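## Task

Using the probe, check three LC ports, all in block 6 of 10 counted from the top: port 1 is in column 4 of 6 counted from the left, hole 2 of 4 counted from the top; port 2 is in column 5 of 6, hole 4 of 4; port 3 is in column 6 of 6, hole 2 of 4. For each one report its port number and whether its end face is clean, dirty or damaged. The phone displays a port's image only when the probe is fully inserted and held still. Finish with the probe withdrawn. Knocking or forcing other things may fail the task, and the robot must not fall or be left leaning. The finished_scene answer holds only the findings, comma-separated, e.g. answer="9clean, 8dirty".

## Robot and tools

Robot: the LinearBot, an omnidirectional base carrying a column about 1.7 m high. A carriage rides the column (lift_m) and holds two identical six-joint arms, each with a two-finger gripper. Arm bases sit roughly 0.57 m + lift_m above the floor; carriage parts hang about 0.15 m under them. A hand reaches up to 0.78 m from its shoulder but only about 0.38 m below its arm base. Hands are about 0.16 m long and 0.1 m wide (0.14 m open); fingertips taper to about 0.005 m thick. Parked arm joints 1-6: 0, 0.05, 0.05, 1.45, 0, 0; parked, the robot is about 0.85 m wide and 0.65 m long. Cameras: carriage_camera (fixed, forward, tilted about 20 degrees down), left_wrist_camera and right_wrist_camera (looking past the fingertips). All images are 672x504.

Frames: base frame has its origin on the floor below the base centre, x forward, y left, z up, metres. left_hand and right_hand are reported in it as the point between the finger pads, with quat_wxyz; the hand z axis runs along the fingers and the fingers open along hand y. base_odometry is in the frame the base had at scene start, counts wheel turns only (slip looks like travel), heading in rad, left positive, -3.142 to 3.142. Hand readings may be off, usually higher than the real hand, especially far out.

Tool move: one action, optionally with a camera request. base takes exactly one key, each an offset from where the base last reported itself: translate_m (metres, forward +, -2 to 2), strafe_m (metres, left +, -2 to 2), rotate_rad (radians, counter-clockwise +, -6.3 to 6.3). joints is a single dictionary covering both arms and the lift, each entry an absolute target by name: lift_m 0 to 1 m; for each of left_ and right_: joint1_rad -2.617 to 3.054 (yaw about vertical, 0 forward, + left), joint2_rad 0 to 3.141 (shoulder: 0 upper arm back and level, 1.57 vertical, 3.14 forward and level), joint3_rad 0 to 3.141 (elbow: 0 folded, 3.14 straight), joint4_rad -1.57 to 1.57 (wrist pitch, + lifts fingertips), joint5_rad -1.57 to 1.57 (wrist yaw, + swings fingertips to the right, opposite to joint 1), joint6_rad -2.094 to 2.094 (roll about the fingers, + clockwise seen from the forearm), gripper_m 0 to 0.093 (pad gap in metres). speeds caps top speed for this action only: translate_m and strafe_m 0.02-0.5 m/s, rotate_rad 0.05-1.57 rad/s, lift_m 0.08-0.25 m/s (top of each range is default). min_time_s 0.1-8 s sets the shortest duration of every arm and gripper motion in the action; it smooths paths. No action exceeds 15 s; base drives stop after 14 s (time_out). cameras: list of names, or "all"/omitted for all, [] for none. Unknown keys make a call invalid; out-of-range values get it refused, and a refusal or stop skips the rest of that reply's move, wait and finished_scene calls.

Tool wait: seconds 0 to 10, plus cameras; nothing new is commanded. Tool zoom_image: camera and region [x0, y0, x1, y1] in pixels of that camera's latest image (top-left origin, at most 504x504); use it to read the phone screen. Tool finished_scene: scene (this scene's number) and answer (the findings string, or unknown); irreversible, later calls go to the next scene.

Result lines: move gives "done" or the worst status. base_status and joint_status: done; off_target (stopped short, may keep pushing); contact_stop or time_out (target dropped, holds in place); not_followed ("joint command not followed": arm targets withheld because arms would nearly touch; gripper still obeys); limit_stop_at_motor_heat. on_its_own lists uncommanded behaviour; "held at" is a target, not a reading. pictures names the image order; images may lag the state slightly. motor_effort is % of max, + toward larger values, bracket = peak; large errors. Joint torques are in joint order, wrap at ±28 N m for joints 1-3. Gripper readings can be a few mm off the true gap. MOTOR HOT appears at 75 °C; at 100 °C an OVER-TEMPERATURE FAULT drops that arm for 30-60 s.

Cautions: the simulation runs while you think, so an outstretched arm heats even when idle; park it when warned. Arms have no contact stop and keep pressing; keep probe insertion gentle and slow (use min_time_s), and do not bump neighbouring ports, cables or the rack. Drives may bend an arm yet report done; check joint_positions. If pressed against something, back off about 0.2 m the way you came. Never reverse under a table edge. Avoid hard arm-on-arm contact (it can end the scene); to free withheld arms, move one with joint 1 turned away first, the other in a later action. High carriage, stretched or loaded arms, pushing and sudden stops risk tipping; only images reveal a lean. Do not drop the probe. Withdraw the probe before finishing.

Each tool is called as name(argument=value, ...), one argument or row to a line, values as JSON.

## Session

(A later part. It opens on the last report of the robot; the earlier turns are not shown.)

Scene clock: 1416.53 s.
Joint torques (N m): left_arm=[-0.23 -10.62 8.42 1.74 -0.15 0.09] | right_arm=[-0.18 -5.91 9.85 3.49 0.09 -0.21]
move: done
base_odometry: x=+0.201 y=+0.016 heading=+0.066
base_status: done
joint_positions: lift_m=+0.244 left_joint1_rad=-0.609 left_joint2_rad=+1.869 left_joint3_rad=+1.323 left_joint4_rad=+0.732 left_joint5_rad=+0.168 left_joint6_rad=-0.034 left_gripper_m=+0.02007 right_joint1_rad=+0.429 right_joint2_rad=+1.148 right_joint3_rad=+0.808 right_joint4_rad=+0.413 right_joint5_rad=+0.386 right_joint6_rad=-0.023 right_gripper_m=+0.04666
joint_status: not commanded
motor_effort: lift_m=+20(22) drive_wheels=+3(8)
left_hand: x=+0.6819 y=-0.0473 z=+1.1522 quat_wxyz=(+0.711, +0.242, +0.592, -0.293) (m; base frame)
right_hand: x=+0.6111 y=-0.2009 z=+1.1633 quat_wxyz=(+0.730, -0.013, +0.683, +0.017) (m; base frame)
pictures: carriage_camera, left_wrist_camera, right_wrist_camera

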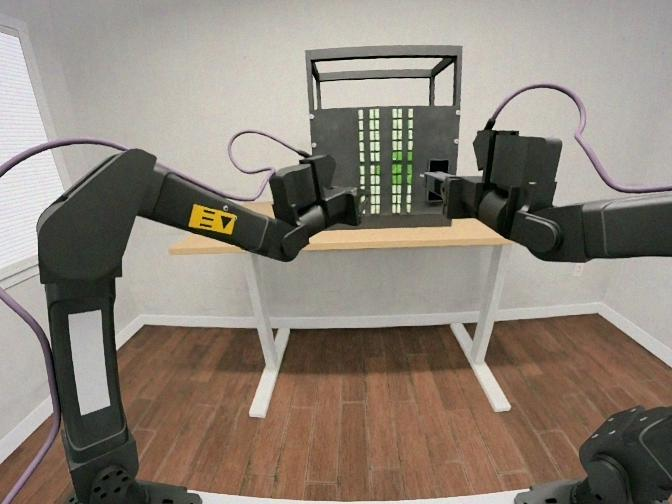

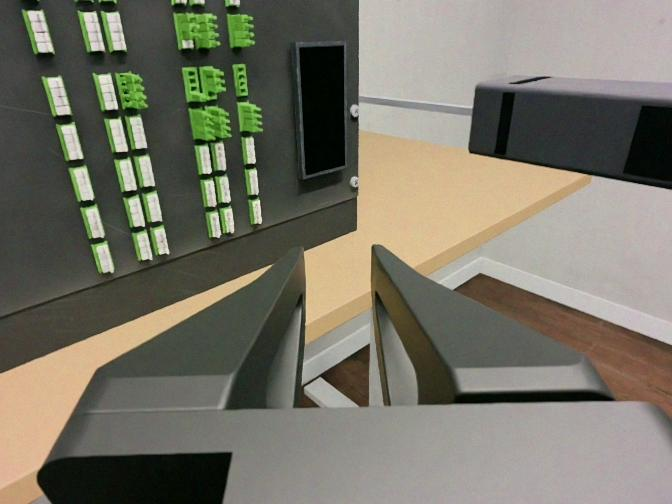

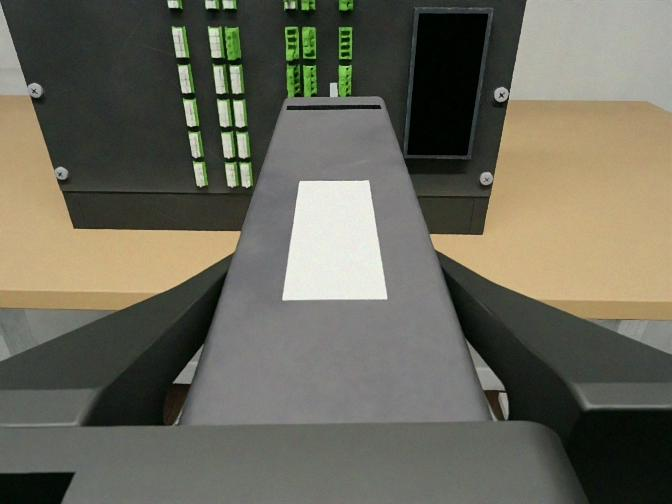

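zoom_image(
  camera="right_wrist_camera",
  region=[15, 70, 55, 110],
)

zoom_image(
  camera="right_wrist_camera",
  region=[40, 153, 80, 193],
)

zoom_image(
  camera="right_wrist_camera",
  region=[480, 74, 520, 114],
)

zoom_image(
  camera="right_wrist_camera",
  region=[466, 158, 506, 198],
)

Scaled by 12.600 from the camera's 672x504 image, which has a finer 960x720 frame.

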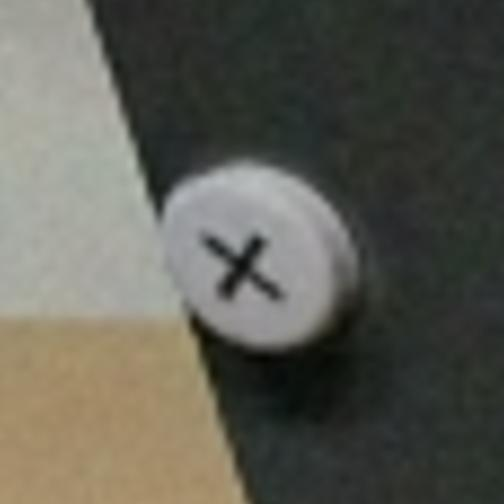

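Scaled by 12.600 from the camera's 672x504 image, which has a finer 960x720 frame.

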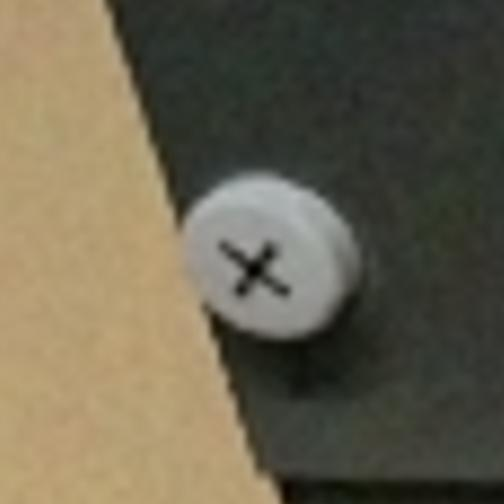

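Scaled by 12.600 from the camera's 672x504 image, which has a finer 960x720 frame.

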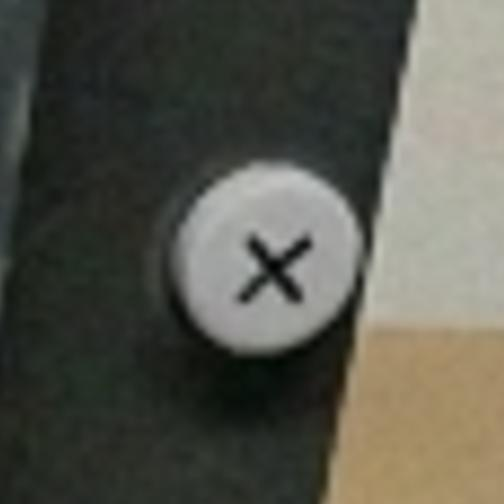

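Scaled by 12.600 from the camera's 672x504 image, which has a finer 960x720 frame.

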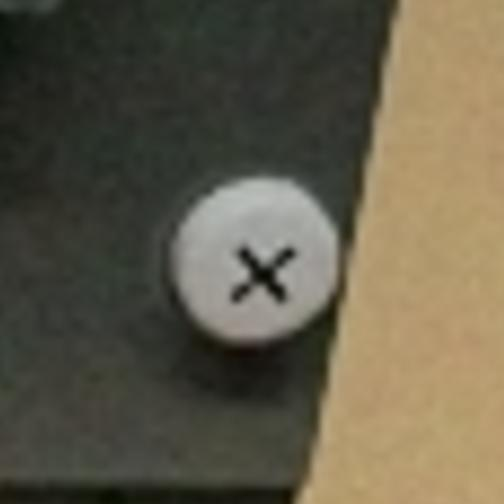

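move(
  base={"translate_m": 0.11},
  speeds={"translate_m": 0.05},
  cameras=["right_wrist_camera"],
)

zoom_image(
  camera="right_wrist_camera",
  region=[322, 72, 352, 102],
)

zoom_image(
  camera="right_wrist_camera",
  region=[250, 20, 370, 140],
)

Scene clock: 1467.00 s.
Joint torques (N m): left_arm=[-0.35 -10.22 8.47 1.75 -0.15 0.09] | right_arm=[0.05 -5.91 9.83 3.52 0.16 -0.11]
move: done
base_odometry: x=+0.311 y=+0.023 heading=+0.066
base_status: done
joint_positions: lift_m=+0.244 left_joint1_rad=-0.610 left_joint2_rad=+1.869 left_joint3_rad=+1.323 left_joint4_rad=+0.732 left_joint5_rad=+0.168 left_joint6_rad=-0.034 left_gripper_m=+0.02007 right_joint1_rad=+0.429 right_joint2_rad=+1.148 right_joint3_rad=+0.808 right_joint4_rad=+0.413 right_joint5_rad=+0.386 right_joint6_rad=-0.023 right_gripper_m=+0.04666
joint_status: not commanded
motor_effort: lift_m=+19(23) drive_wheels=+0(6)
left_hand: x=+0.6818 y=-0.0475 z=+1.1522 quat_wxyz=(+0.711, +0.243, +0.592, -0.293) (m; base frame)
right_hand: x=+0.6111 y=-0.2009 z=+1.1633 quat_wxyz=(+0.730, -0.013, +0.683, +0.017) (m; base frame)
pictures: right_wrist_camera

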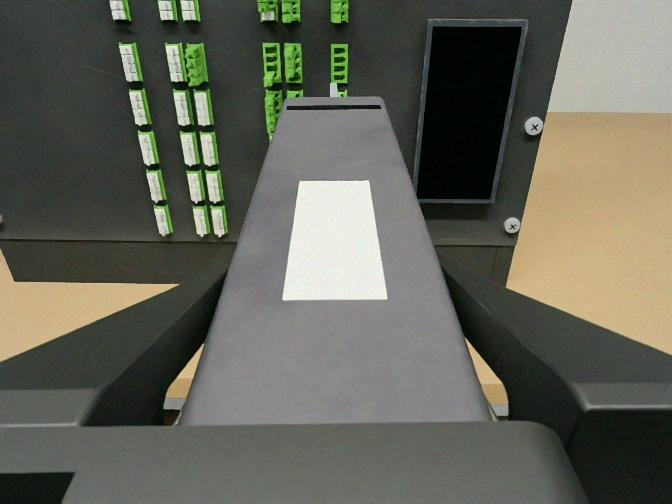

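Scaled by 16.800 from the camera's 672x504 image, which has a finer 960x720 frame.

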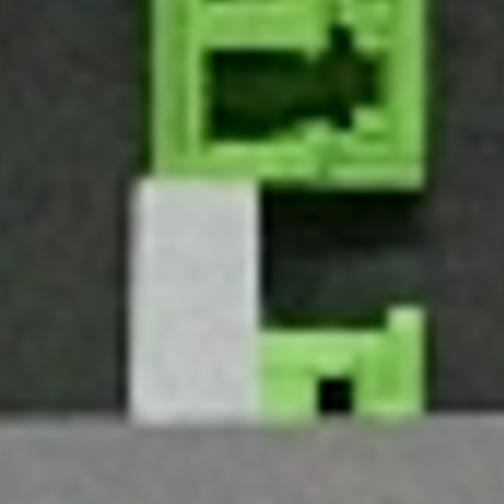

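Scaled by 4.200 from the camera's 672x504 image, which has a finer 960x720 frame.

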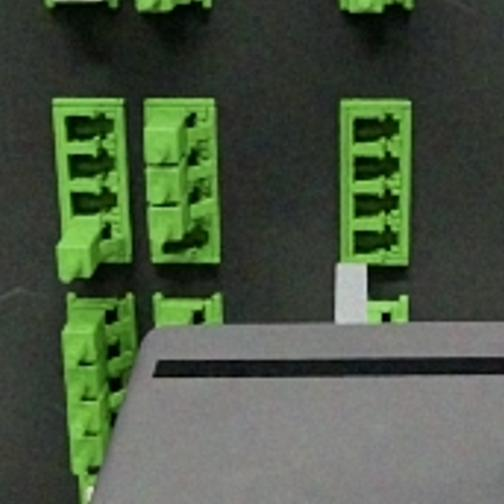

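zoom_image(
  camera="right_wrist_camera",
  region=[280, 80, 340, 140],
)

zoom_image(
  camera="right_wrist_camera",
  region=[332, 80, 392, 140],
)

zoom_image(
  camera="right_wrist_camera",
  region=[285, 170, 395, 280],
)

zoom_image(
  camera="right_wrist_camera",
  region=[270, 210, 400, 340],
)

Scaled by 8.400 from the camera's 672x504 image, which has a finer 960x720 frame.

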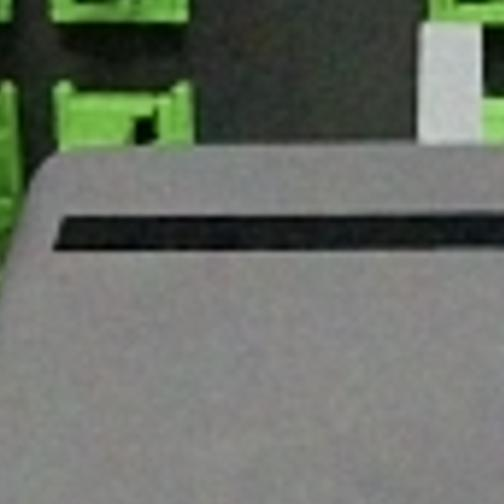

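Scaled by 8.400 from the camera's 672x504 image, which has a finer 960x720 frame.

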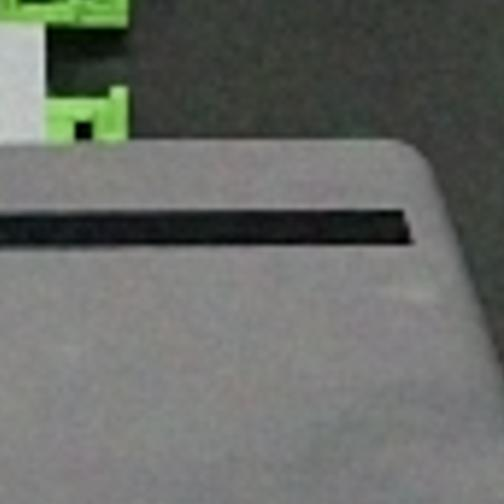

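Scaled by 4.582 from the camera's 672x504 image, which has a finer 960x720 frame.

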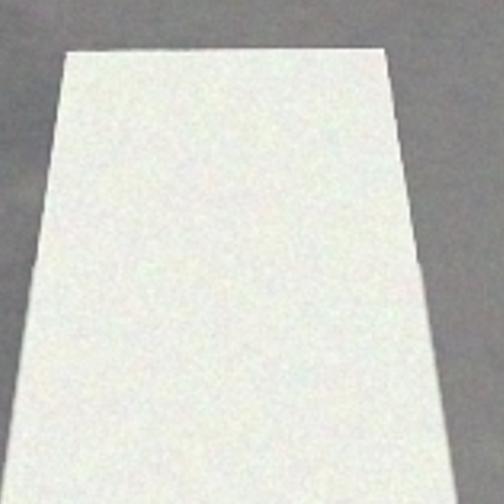

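Scaled by 3.877 from the camera's 672x504 image, which has a finer 960x720 frame.

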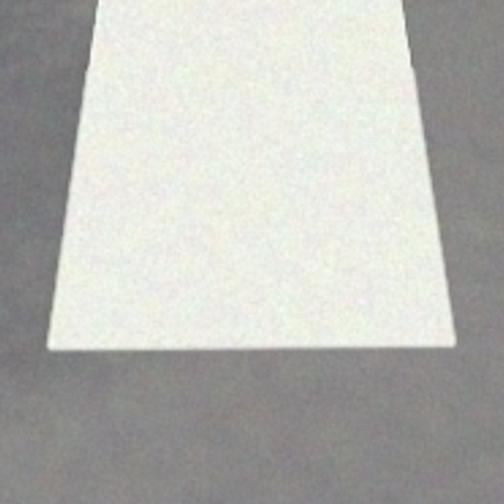

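wait(
  seconds=0.2,
  cameras=["left_wrist_camera"],
)

zoom_image(
  camera="left_wrist_camera",
  region=[360, 30, 480, 150],
)

zoom_image(
  camera="left_wrist_camera",
  region=[340, 120, 460, 240],
)

zoom_image(
  camera="left_wrist_camera",
  region=[50, 0, 210, 160],
)

zoom_image(
  camera="left_wrist_camera",
  region=[80, 180, 240, 340],
)

zoom_image(
  camera="left_wrist_camera",
  region=[220, 0, 380, 160],
)

zoom_image(
  camera="left_wrist_camera",
  region=[240, 120, 400, 280],
)

Scene clock: 1531.07 s.
Joint torques (N m): left_arm=[-0.17 -10.19 8.46 1.75 -0.17 0.12] | right_arm=[-0.29 -5.72 10.03 3.47 0.12 -0.19]
base_odometry: x=+0.311 y=+0.023 heading=+0.066
base_status: done
joint_positions: lift_m=+0.244 left_joint1_rad=-0.610 left_joint2_rad=+1.869 left_joint3_rad=+1.323 left_joint4_rad=+0.732 left_joint5_rad=+0.168 left_joint6_rad=-0.034 left_gripper_m=+0.02007 right_joint1_rad=+0.429 right_joint2_rad=+1.148 right_joint3_rad=+0.808 right_joint4_rad=+0.413 right_joint5_rad=+0.386 right_joint6_rad=-0.023 right_gripper_m=+0.04666
joint_status: not commanded
motor_effort: lift_m=+17(23) drive_wheels=+0(6)
left_hand: x=+0.6818 y=-0.0475 z=+1.1522 quat_wxyz=(+0.711, +0.243, +0.592, -0.293) (m; base frame)
right_hand: x=+0.6111 y=-0.2009 z=+1.1633 quat_wxyz=(+0.730, -0.013, +0.683, +0.017) (m; base frame)
wait: 0.20 s; at rest from the start
pictures: left_wrist_camera

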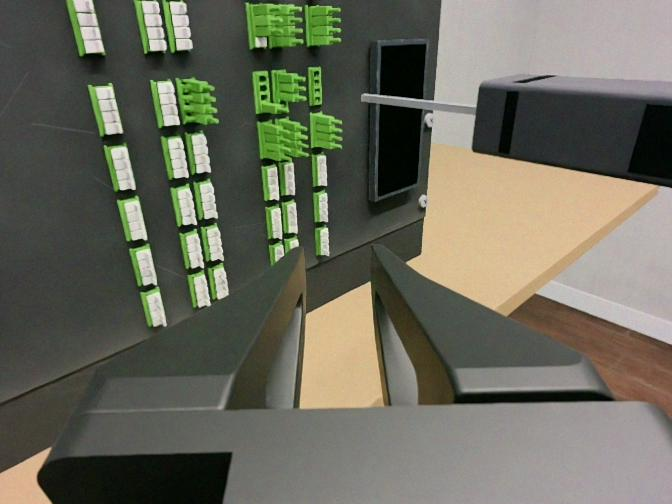

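Scaled by 4.200 from the camera's 672x504 image, which has a finer 960x720 frame.

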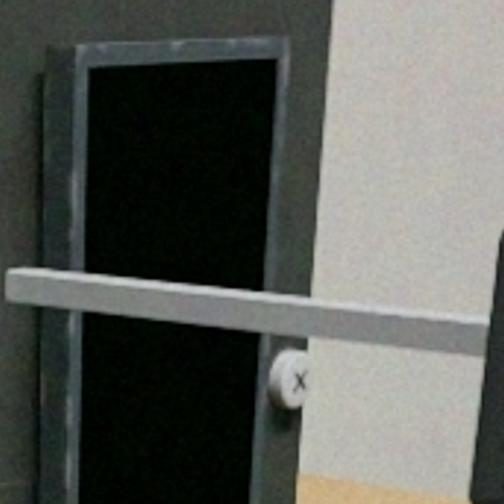

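Scaled by 4.200 from the camera's 672x504 image, which has a finer 960x720 frame.

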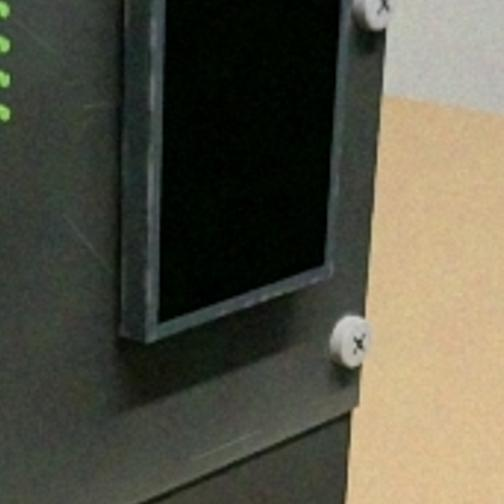

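Scaled by 3.150 from the camera's 672x504 image, which has a finer 960x720 frame.

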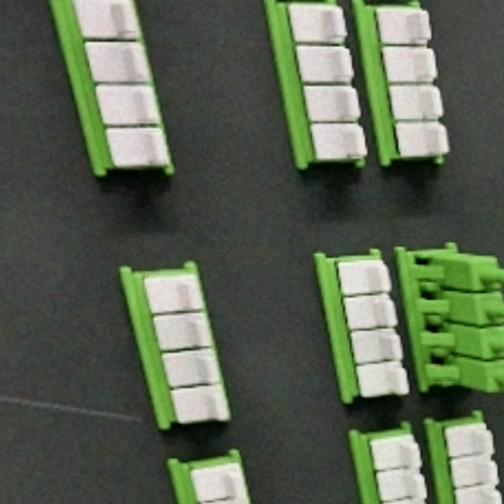

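Scaled by 3.150 from the camera's 672x504 image, which has a finer 960x720 frame.

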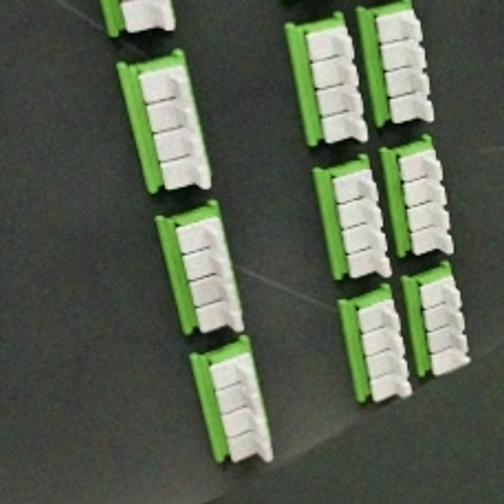

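Scaled by 3.150 from the camera's 672x504 image, which has a finer 960x720 frame.

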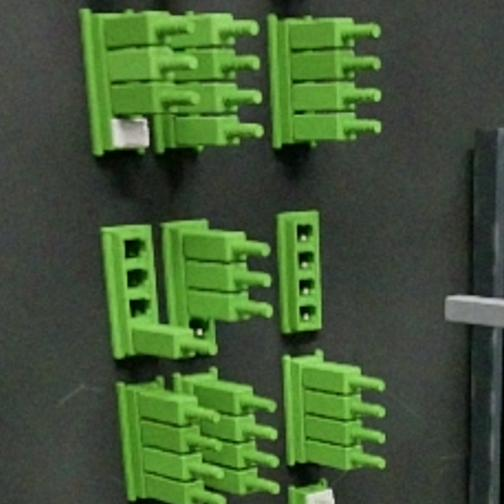

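Scaled by 3.150 from the camera's 672x504 image, which has a finer 960x720 frame.

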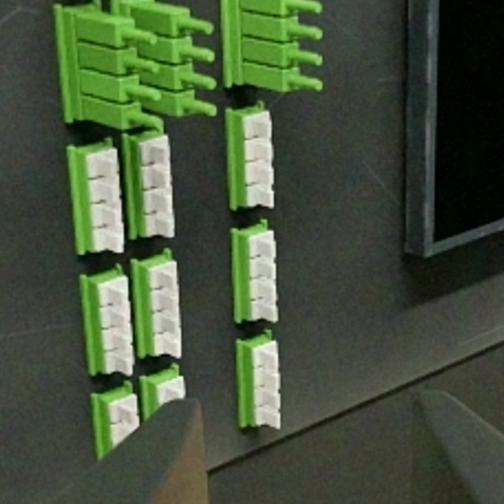

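zoom_image(
  camera="left_wrist_camera",
  region=[355, 80, 395, 120],
)

zoom_image(
  camera="left_wrist_camera",
  region=[440, 85, 480, 125],
)

zoom_image(
  camera="left_wrist_camera",
  region=[465, 60, 665, 210],
)

Scaled by 12.600 from the camera's 672x504 image, which has a finer 960x720 frame.

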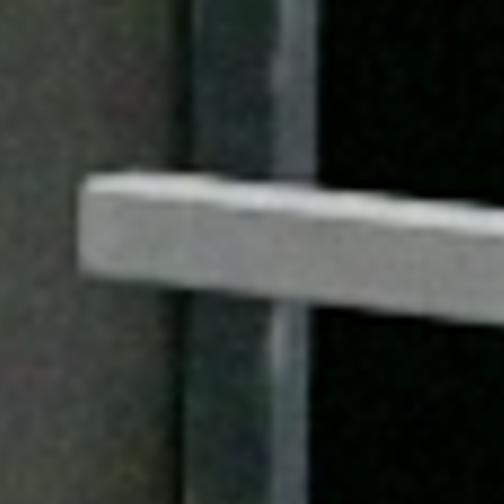

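Scaled by 12.600 from the camera's 672x504 image, which has a finer 960x720 frame.

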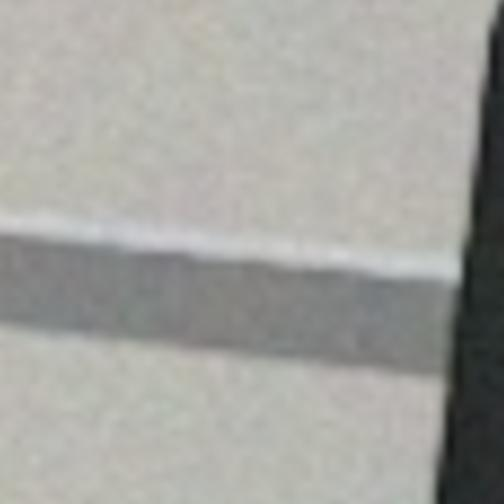

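Scaled by 2.520 from the camera's 672x504 image, which has a finer 960x720 frame.

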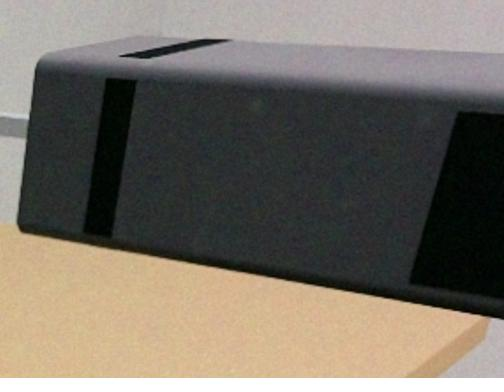

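move(
  base={"rotate_rad": 0.030},
  joints={"right_joint5_rad": 0.459},
  speeds={"rotate_rad": 0.05},
  min_time_s=1,
  cameras=[],
)

move(
  base={"strafe_m": -0.012},
  speeds={"strafe_m": 0.03},
  cameras=["right_wrist_camera", "left_wrist_camera"],
)

zoom_image(
  camera="right_wrist_camera",
  region=[322, 72, 352, 102],
)

Scene clock: 1599.13 s.
Joint torques (N m): left_arm=[-0.44 -10.32 8.35 1.69 -0.11 0.05] | right_arm=[-0.36 -5.64 9.92 3.49 0.16 -0.14]
move: done
base_odometry: x=+0.311 y=+0.023 heading=+0.095
base_status: done
joint_positions: lift_m=+0.244 left_joint1_rad=-0.610 left_joint2_rad=+1.869 left_joint3_rad=+1.323 left_joint4_rad=+0.732 left_joint5_rad=+0.168 left_joint6_rad=-0.034 left_gripper_m=+0.02007 right_joint1_rad=+0.429 right_joint2_rad=+1.148 right_joint3_rad=+0.808 right_joint4_rad=+0.413 right_joint5_rad=+0.451 right_joint6_rad=-0.023 right_gripper_m=+0.04666
joint_status: all done
motor_effort: lift_m=+18(22) drive_wheels=-2(7)
left_hand: x=+0.6816 y=-0.0477 z=+1.1522 quat_wxyz=(+0.711, +0.243, +0.592, -0.294) (m; base frame)
right_hand: x=+0.6112 y=-0.2121 z=+1.1630 quat_wxyz=(+0.730, +0.011, +0.683, -0.005) (m; base frame)
pictures: none
No camera images: "cameras" was empty.

Scene clock: 1599.97 s.
Joint torques (N m): left_arm=[-0.06 -10.32 8.46 1.68 -0.14 0.08] | right_arm=[-0.28 -5.78 9.66 3.42 0.07 -0.11]
move: done
base_odometry: x=+0.312 y=+0.011 heading=+0.095
base_status: done
joint_positions: lift_m=+0.244 left_joint1_rad=-0.611 left_joint2_rad=+1.869 left_joint3_rad=+1.323 left_joint4_rad=+0.732 left_joint5_rad=+0.168 left_joint6_rad=-0.034 left_gripper_m=+0.02007 right_joint1_rad=+0.429 right_joint2_rad=+1.148 right_joint3_rad=+0.808 right_joint4_rad=+0.413 right_joint5_rad=+0.455 right_joint6_rad=-0.023 right_gripper_m=+0.04666
joint_status: not commanded
motor_effort: lift_m=+20(21) drive_wheels=+5(9)
left_hand: x=+0.6814 y=-0.0480 z=+1.1522 quat_wxyz=(+0.711, +0.243, +0.591, -0.294) (m; base frame)
right_hand: x=+0.6112 y=-0.2127 z=+1.1630 quat_wxyz=(+0.730, +0.012, +0.683, -0.006) (m; base frame)
pictures: left_wrist_camera, right_wrist_camera

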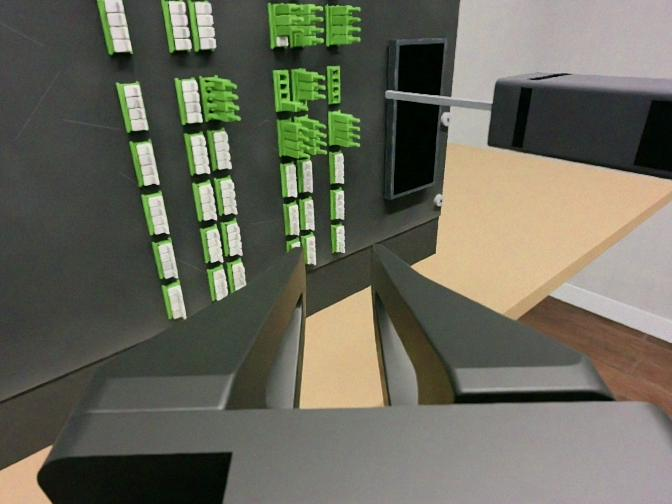

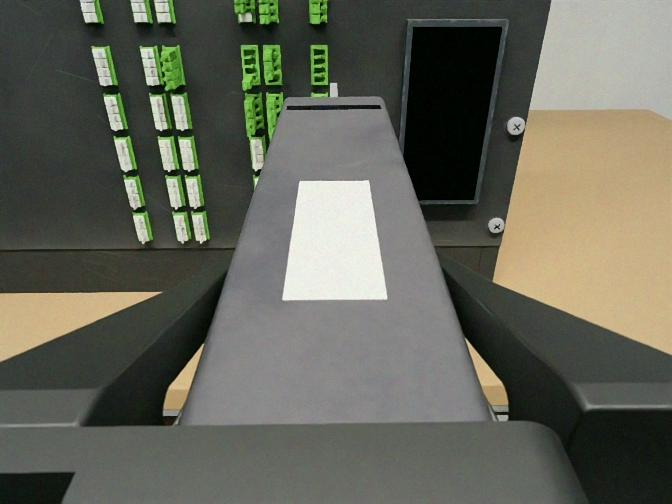

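Scaled by 16.800 from the camera's 672x504 image, which has a finer 960x720 frame.

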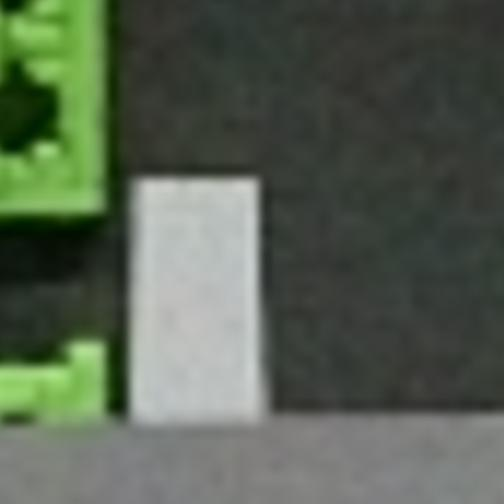

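move(
  base={"translate_m": -0.14},
  speeds={"translate_m": 0.08},
  cameras=[],
)

move(
  base={"translate_m": 0.025},
  speeds={"translate_m": 0.03},
  cameras=["right_wrist_camera"],
)

zoom_image(
  camera="right_wrist_camera",
  region=[260, 0, 380, 120],
)

Scene clock: 1611.60 s.
Joint torques (N m): left_arm=[-0.17 -10.26 8.64 1.68 -0.14 0.07] | right_arm=[-0.29 -5.76 9.7 3.41 0.06 -0.14]
move: done
base_odometry: x=+0.173 y=-0.002 heading=+0.095
base_status: done
joint_positions: lift_m=+0.244 left_joint1_rad=-0.610 left_joint2_rad=+1.869 left_joint3_rad=+1.323 left_joint4_rad=+0.732 left_joint5_rad=+0.168 left_joint6_rad=-0.034 left_gripper_m=+0.02007 right_joint1_rad=+0.429 right_joint2_rad=+1.148 right_joint3_rad=+0.808 right_joint4_rad=+0.415 right_joint5_rad=+0.455 right_joint6_rad=-0.023 right_gripper_m=+0.04666
joint_status: not commanded
motor_effort: lift_m=+20(22) drive_wheels=-1(7)
left_hand: x=+0.6816 y=-0.0477 z=+1.1522 quat_wxyz=(+0.711, +0.243, +0.592, -0.294) (m; base frame)
right_hand: x=+0.6112 y=-0.2127 z=+1.1634 quat_wxyz=(+0.731, +0.012, +0.683, -0.006) (m; base frame)
pictures: none
No camera images: "cameras" was empty.

Scene clock: 1612.93 s.
Joint torques (N m): left_arm=[-0.2 -10.21 8.49 1.7 -0.1 0.07] | right_arm=[-0.38 -5.76 9.81 3.42 0.11 -0.13]
move: done
base_odometry: x=+0.198 y=+0.000 heading=+0.095
base_status: done
joint_positions: lift_m=+0.244 left_joint1_rad=-0.610 left_joint2_rad=+1.869 left_joint3_rad=+1.323 left_joint4_rad=+0.732 left_joint5_rad=+0.168 left_joint6_rad=-0.034 left_gripper_m=+0.02007 right_joint1_rad=+0.429 right_joint2_rad=+1.148 right_joint3_rad=+0.808 right_joint4_rad=+0.417 right_joint5_rad=+0.455 right_joint6_rad=-0.023 right_gripper_m=+0.04666
joint_status: not commanded
motor_effort: lift_m=+21(22) drive_wheels=+2(6)
left_hand: x=+0.6816 y=-0.0477 z=+1.1522 quat_wxyz=(+0.711, +0.243, +0.592, -0.294) (m; base frame)
right_hand: x=+0.6112 y=-0.2128 z=+1.1638 quat_wxyz=(+0.731, +0.013, +0.682, -0.006) (m; base frame)
pictures: right_wrist_camera

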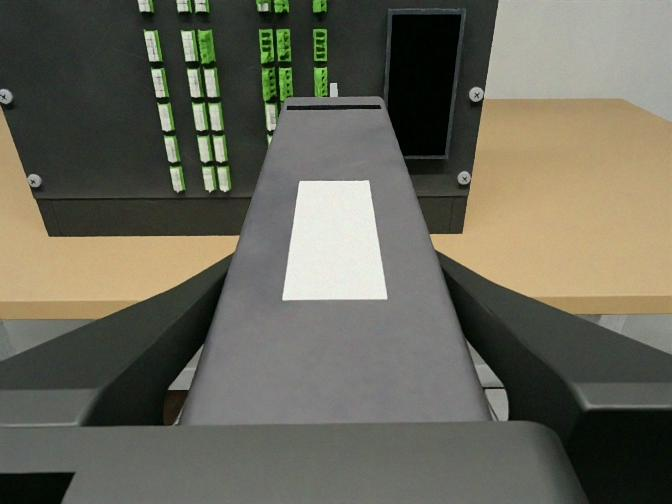

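Scaled by 4.200 from the camera's 672x504 image, which has a finer 960x720 frame.

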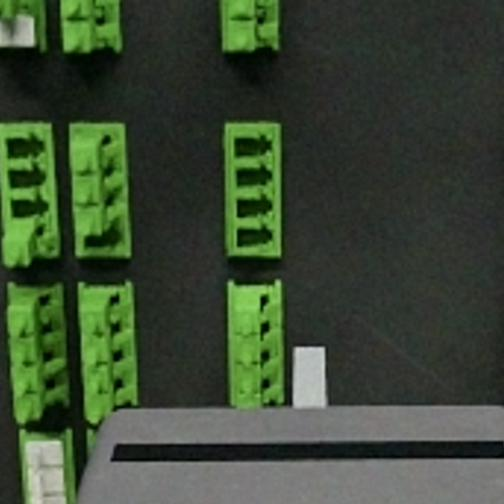

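zoom_image(
  camera="right_wrist_camera",
  region=[0, 76, 40, 116],
)

zoom_image(
  camera="right_wrist_camera",
  region=[15, 160, 55, 200],
)

zoom_image(
  camera="right_wrist_camera",
  region=[456, 74, 496, 114],
)

zoom_image(
  camera="right_wrist_camera",
  region=[444, 158, 484, 198],
)

Scaled by 12.600 from the camera's 672x504 image, which has a finer 960x720 frame.

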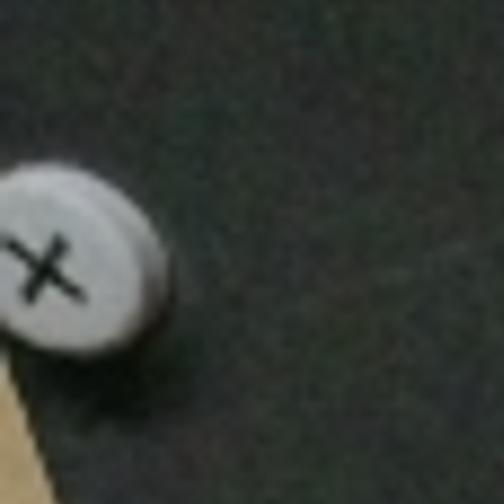

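Scaled by 12.600 from the camera's 672x504 image, which has a finer 960x720 frame.

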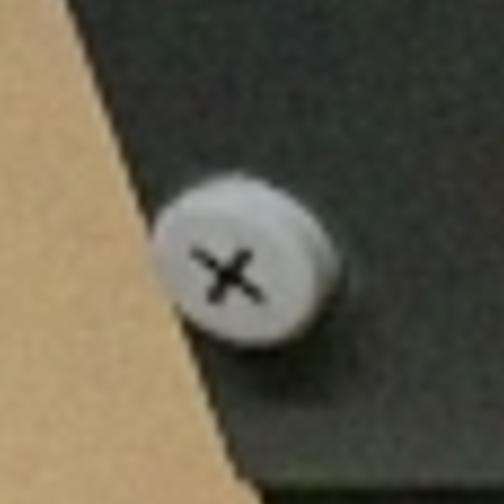

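Scaled by 12.600 from the camera's 672x504 image, which has a finer 960x720 frame.

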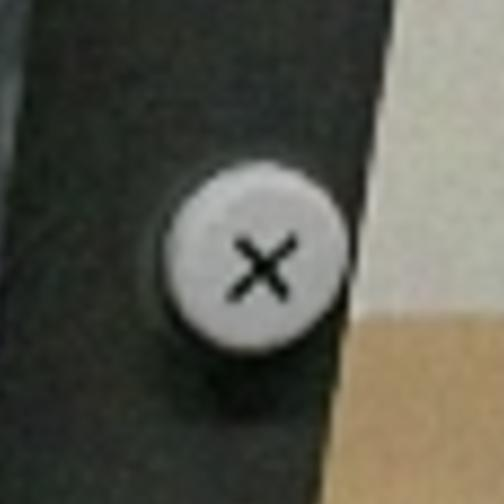

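Scaled by 12.600 from the camera's 672x504 image, which has a finer 960x720 frame.

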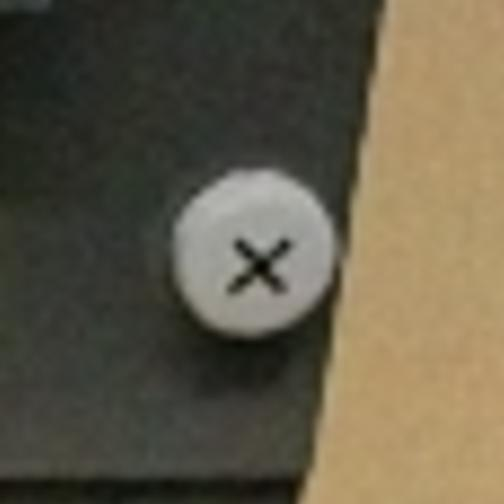

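move(
  base={"strafe_m": 0.0115},
  joints={"right_joint5_rad": 0.442},
  speeds={"strafe_m": 0.03},
  cameras=[],
)

move(
  base={"translate_m": 0.09},
  speeds={"translate_m": 0.05},
  cameras=["left_wrist_camera","right_wrist_camera"],
)

zoom_image(
  camera="right_wrist_camera",
  region=[270, 10, 360, 100],
)

zoom_image(
  camera="left_wrist_camera",
  region=[320, 80, 370, 130],
)

zoom_image(
  camera="left_wrist_camera",
  region=[440, 80, 490, 130],
)

Scene clock: 1670.40 s.
Joint torques (N m): left_arm=[-0.12 -10.36 8.36 1.76 -0.09 0.06] | right_arm=[-0.09 -5.82 9.69 3.43 -0.02 -0.19]
move: done
base_odometry: x=+0.197 y=+0.012 heading=+0.095
base_status: done
joint_positions: lift_m=+0.244 left_joint1_rad=-0.610 left_joint2_rad=+1.869 left_joint3_rad=+1.323 left_joint4_rad=+0.732 left_joint5_rad=+0.168 left_joint6_rad=-0.034 left_gripper_m=+0.02007 right_joint1_rad=+0.429 right_joint2_rad=+1.148 right_joint3_rad=+0.808 right_joint4_rad=+0.417 right_joint5_rad=+0.449 right_joint6_rad=-0.023 right_gripper_m=+0.04666
joint_status: all done
motor_effort: lift_m=+18(23) drive_wheels=+2(6)
left_hand: x=+0.6815 y=-0.0479 z=+1.1522 quat_wxyz=(+0.711, +0.243, +0.591, -0.294) (m; base frame)
right_hand: x=+0.6112 y=-0.2117 z=+1.1638 quat_wxyz=(+0.731, +0.010, +0.682, -0.004) (m; base frame)
pictures: none
No camera images: "cameras" was empty.

Scene clock: 1672.70 s.
Joint torques (N m): left_arm=[-0.28 -10.44 8.47 1.78 -0.16 0.15] | right_arm=[-0.49 -5.82 9.76 3.46 0.02 -0.19]
move: done
base_odometry: x=+0.286 y=+0.020 heading=+0.096
base_status: done
joint_positions: lift_m=+0.244 left_joint1_rad=-0.611 left_joint2_rad=+1.869 left_joint3_rad=+1.323 left_joint4_rad=+0.732 left_joint5_rad=+0.168 left_joint6_rad=-0.034 left_gripper_m=+0.02007 right_joint1_rad=+0.429 right_joint2_rad=+1.148 right_joint3_rad=+0.808 right_joint4_rad=+0.417 right_joint5_rad=+0.449 right_joint6_rad=-0.023 right_gripper_m=+0.04666
joint_status: not commanded
motor_effort: lift_m=+17(22) drive_wheels=+1(9)
left_hand: x=+0.6812 y=-0.0482 z=+1.1522 quat_wxyz=(+0.710, +0.243, +0.591, -0.294) (m; base frame)
right_hand: x=+0.6112 y=-0.2117 z=+1.1639 quat_wxyz=(+0.731, +0.010, +0.682, -0.004) (m; base frame)
pictures: left_wrist_camera, right_wrist_camera

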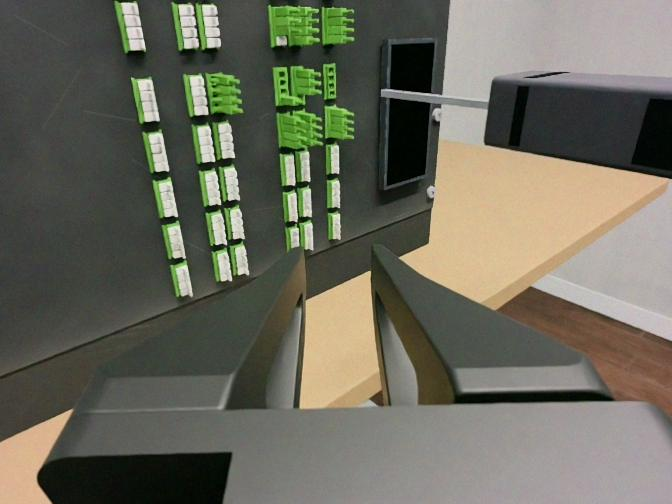

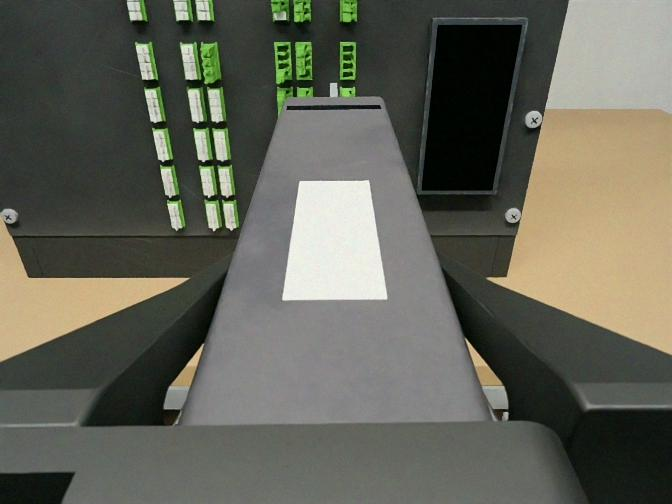

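Scaled by 5.600 from the camera's 672x504 image, which has a finer 960x720 frame.

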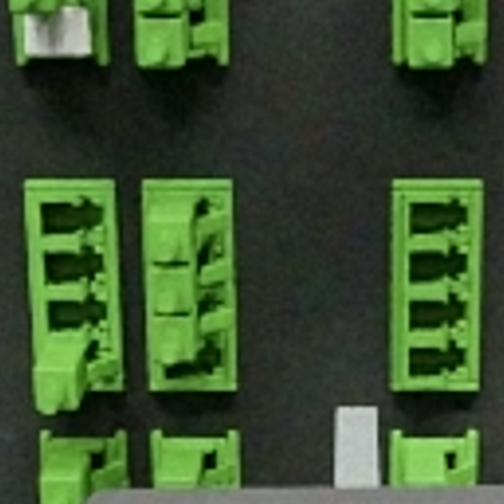

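Scaled by 10.080 from the camera's 672x504 image, which has a finer 960x720 frame.

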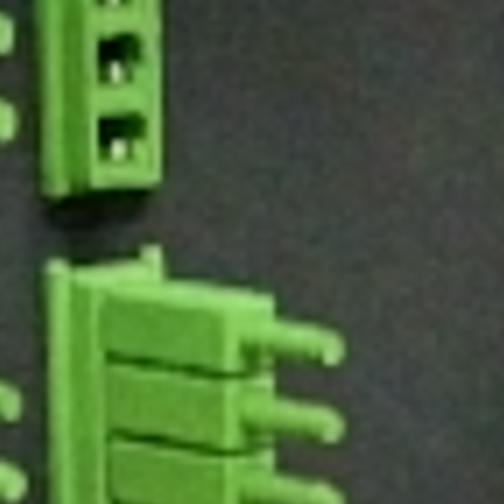

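Scaled by 10.080 from the camera's 672x504 image, which has a finer 960x720 frame.

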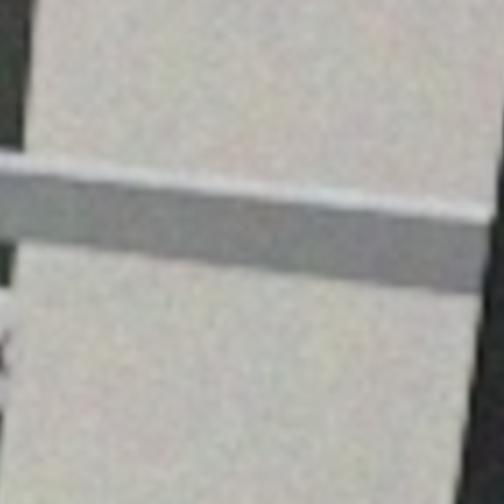

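move(
  cameras=["right_wrist_camera", "left_wrist_camera"],
)

zoom_image(
  camera="right_wrist_camera",
  region=[270, 10, 360, 100],
)

Scene clock: 1690.73 s.
Joint torques (N m): left_arm=[-0.06 -10.41 8.5 1.75 -0.11 0.07] | right_arm=[-0.35 -5.78 9.63 3.42 0.01 -0.23]
base_odometry: x=+0.286 y=+0.020 heading=+0.096
base_status: done
joint_positions: lift_m=+0.244 left_joint1_rad=-0.611 left_joint2_rad=+1.869 left_joint3_rad=+1.323 left_joint4_rad=+0.732 left_joint5_rad=+0.168 left_joint6_rad=-0.034 left_gripper_m=+0.02007 right_joint1_rad=+0.429 right_joint2_rad=+1.148 right_joint3_rad=+0.808 right_joint4_rad=+0.417 right_joint5_rad=+0.449 right_joint6_rad=-0.023 right_gripper_m=+0.04666
joint_status: not commanded
motor_effort: lift_m=+19(22) drive_wheels=-2(9)
left_hand: x=+0.6812 y=-0.0482 z=+1.1522 quat_wxyz=(+0.710, +0.243, +0.591, -0.294) (m; base frame)
right_hand: x=+0.6112 y=-0.2117 z=+1.1639 quat_wxyz=(+0.731, +0.010, +0.682, -0.004) (m; base frame)
pictures: left_wrist_camera, right_wrist_camera

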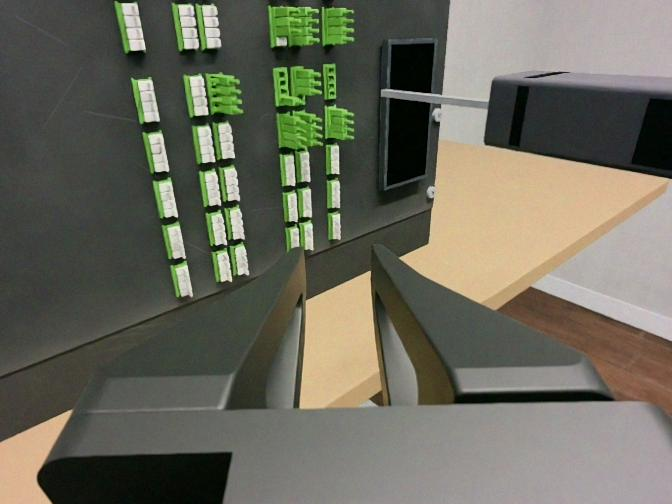

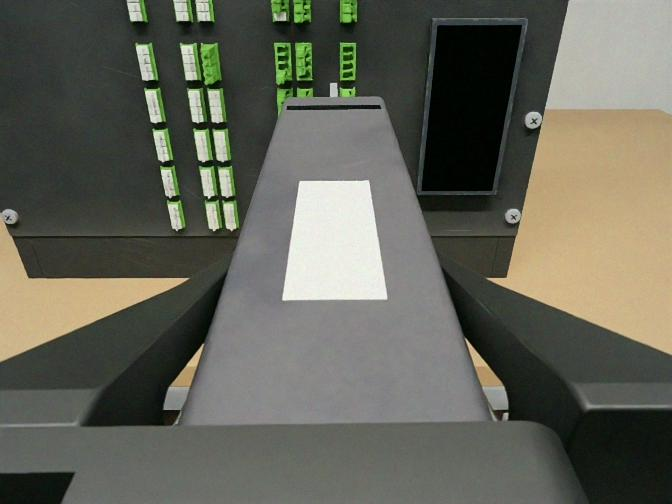

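Scaled by 5.600 from the camera's 672x504 image, which has a finer 960x720 frame.

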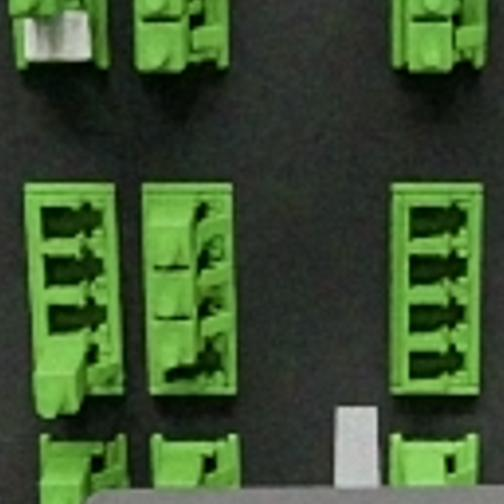

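move(
  base={"strafe_m": -0.010},
  speeds={"strafe_m": 0.03},
  cameras=["right_wrist_camera"],
)

zoom_image(
  camera="right_wrist_camera",
  region=[270, 10, 360, 100],
)

move(
  base={"translate_m": 0.030},
  speeds={"translate_m": 0.03},
  cameras=["right_wrist_camera"],
)

zoom_image(
  camera="right_wrist_camera",
  region=[270, 10, 360, 100],
)

Scene clock: 1698.27 s.
Joint torques (N m): left_arm=[0.08 -10.5 8.28 1.66 -0.09 0.11] | right_arm=[-0.28 -5.79 9.76 3.41 -0.01 -0.18]
move: done
base_odometry: x=+0.287 y=+0.011 heading=+0.096
base_status: done
joint_positions: lift_m=+0.244 left_joint1_rad=-0.611 left_joint2_rad=+1.869 left_joint3_rad=+1.323 left_joint4_rad=+0.732 left_joint5_rad=+0.169 left_joint6_rad=-0.034 left_gripper_m=+0.02007 right_joint1_rad=+0.429 right_joint2_rad=+1.148 right_joint3_rad=+0.808 right_joint4_rad=+0.417 right_joint5_rad=+0.446 right_joint6_rad=-0.023 right_gripper_m=+0.04666
joint_status: not commanded
motor_effort: lift_m=+19(21) drive_wheels=+5(7)
left_hand: x=+0.6813 y=-0.0481 z=+1.1521 quat_wxyz=(+0.710, +0.243, +0.591, -0.294) (m; base frame)
right_hand: x=+0.6112 y=-0.2115 z=+1.1639 quat_wxyz=(+0.731, +0.010, +0.682, -0.003) (m; base frame)
pictures: right_wrist_camera

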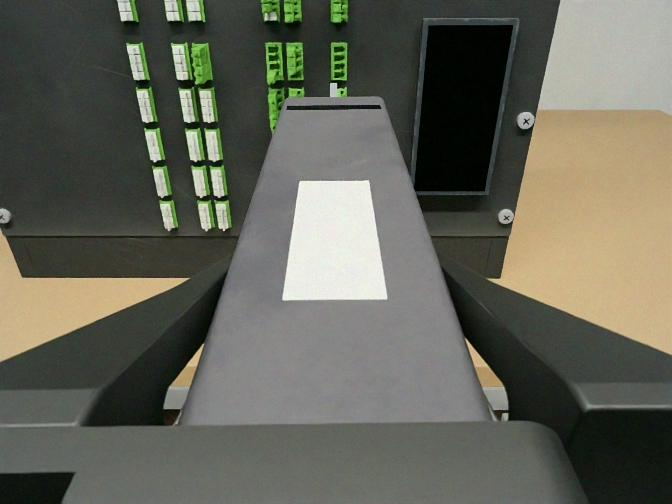

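Scaled by 5.600 from the camera's 672x504 image, which has a finer 960x720 frame.

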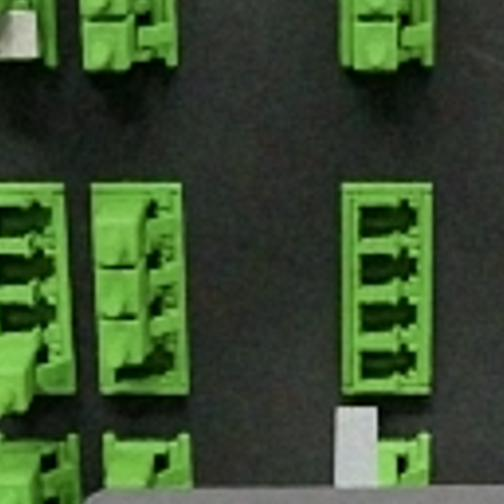

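Scene clock: 1699.80 s.
Joint torques (N m): left_arm=[0.03 -10.32 8.51 1.7 -0.1 0.11] | right_arm=[-0.36 -5.75 9.92 3.42 0.01 -0.18]
move: done
base_odometry: x=+0.317 y=+0.013 heading=+0.096
base_status: done
joint_positions: lift_m=+0.244 left_joint1_rad=-0.610 left_joint2_rad=+1.869 left_joint3_rad=+1.323 left_joint4_rad=+0.733 left_joint5_rad=+0.169 left_joint6_rad=-0.034 left_gripper_m=+0.02007 right_joint1_rad=+0.429 right_joint2_rad=+1.148 right_joint3_rad=+0.808 right_joint4_rad=+0.418 right_joint5_rad=+0.446 right_joint6_rad=-0.023 right_gripper_m=+0.04666
joint_status: not commanded
motor_effort: lift_m=+18(22) drive_wheels=+6(10)
left_hand: x=+0.6814 y=-0.0479 z=+1.1522 quat_wxyz=(+0.711, +0.243, +0.591, -0.294) (m; base frame)
right_hand: x=+0.6112 y=-0.2113 z=+1.1641 quat_wxyz=(+0.731, +0.010, +0.682, -0.003) (m; base frame)
pictures: right_wrist_camera

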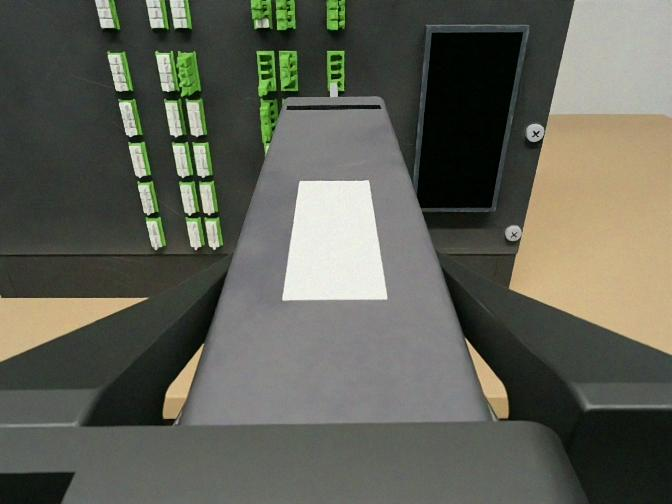

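Scaled by 5.600 from the camera's 672x504 image, which has a finer 960x720 frame.

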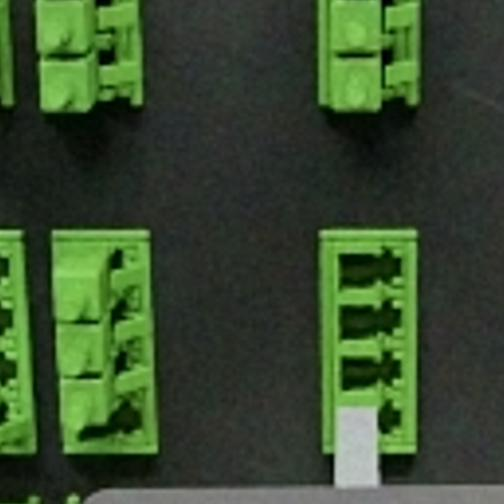

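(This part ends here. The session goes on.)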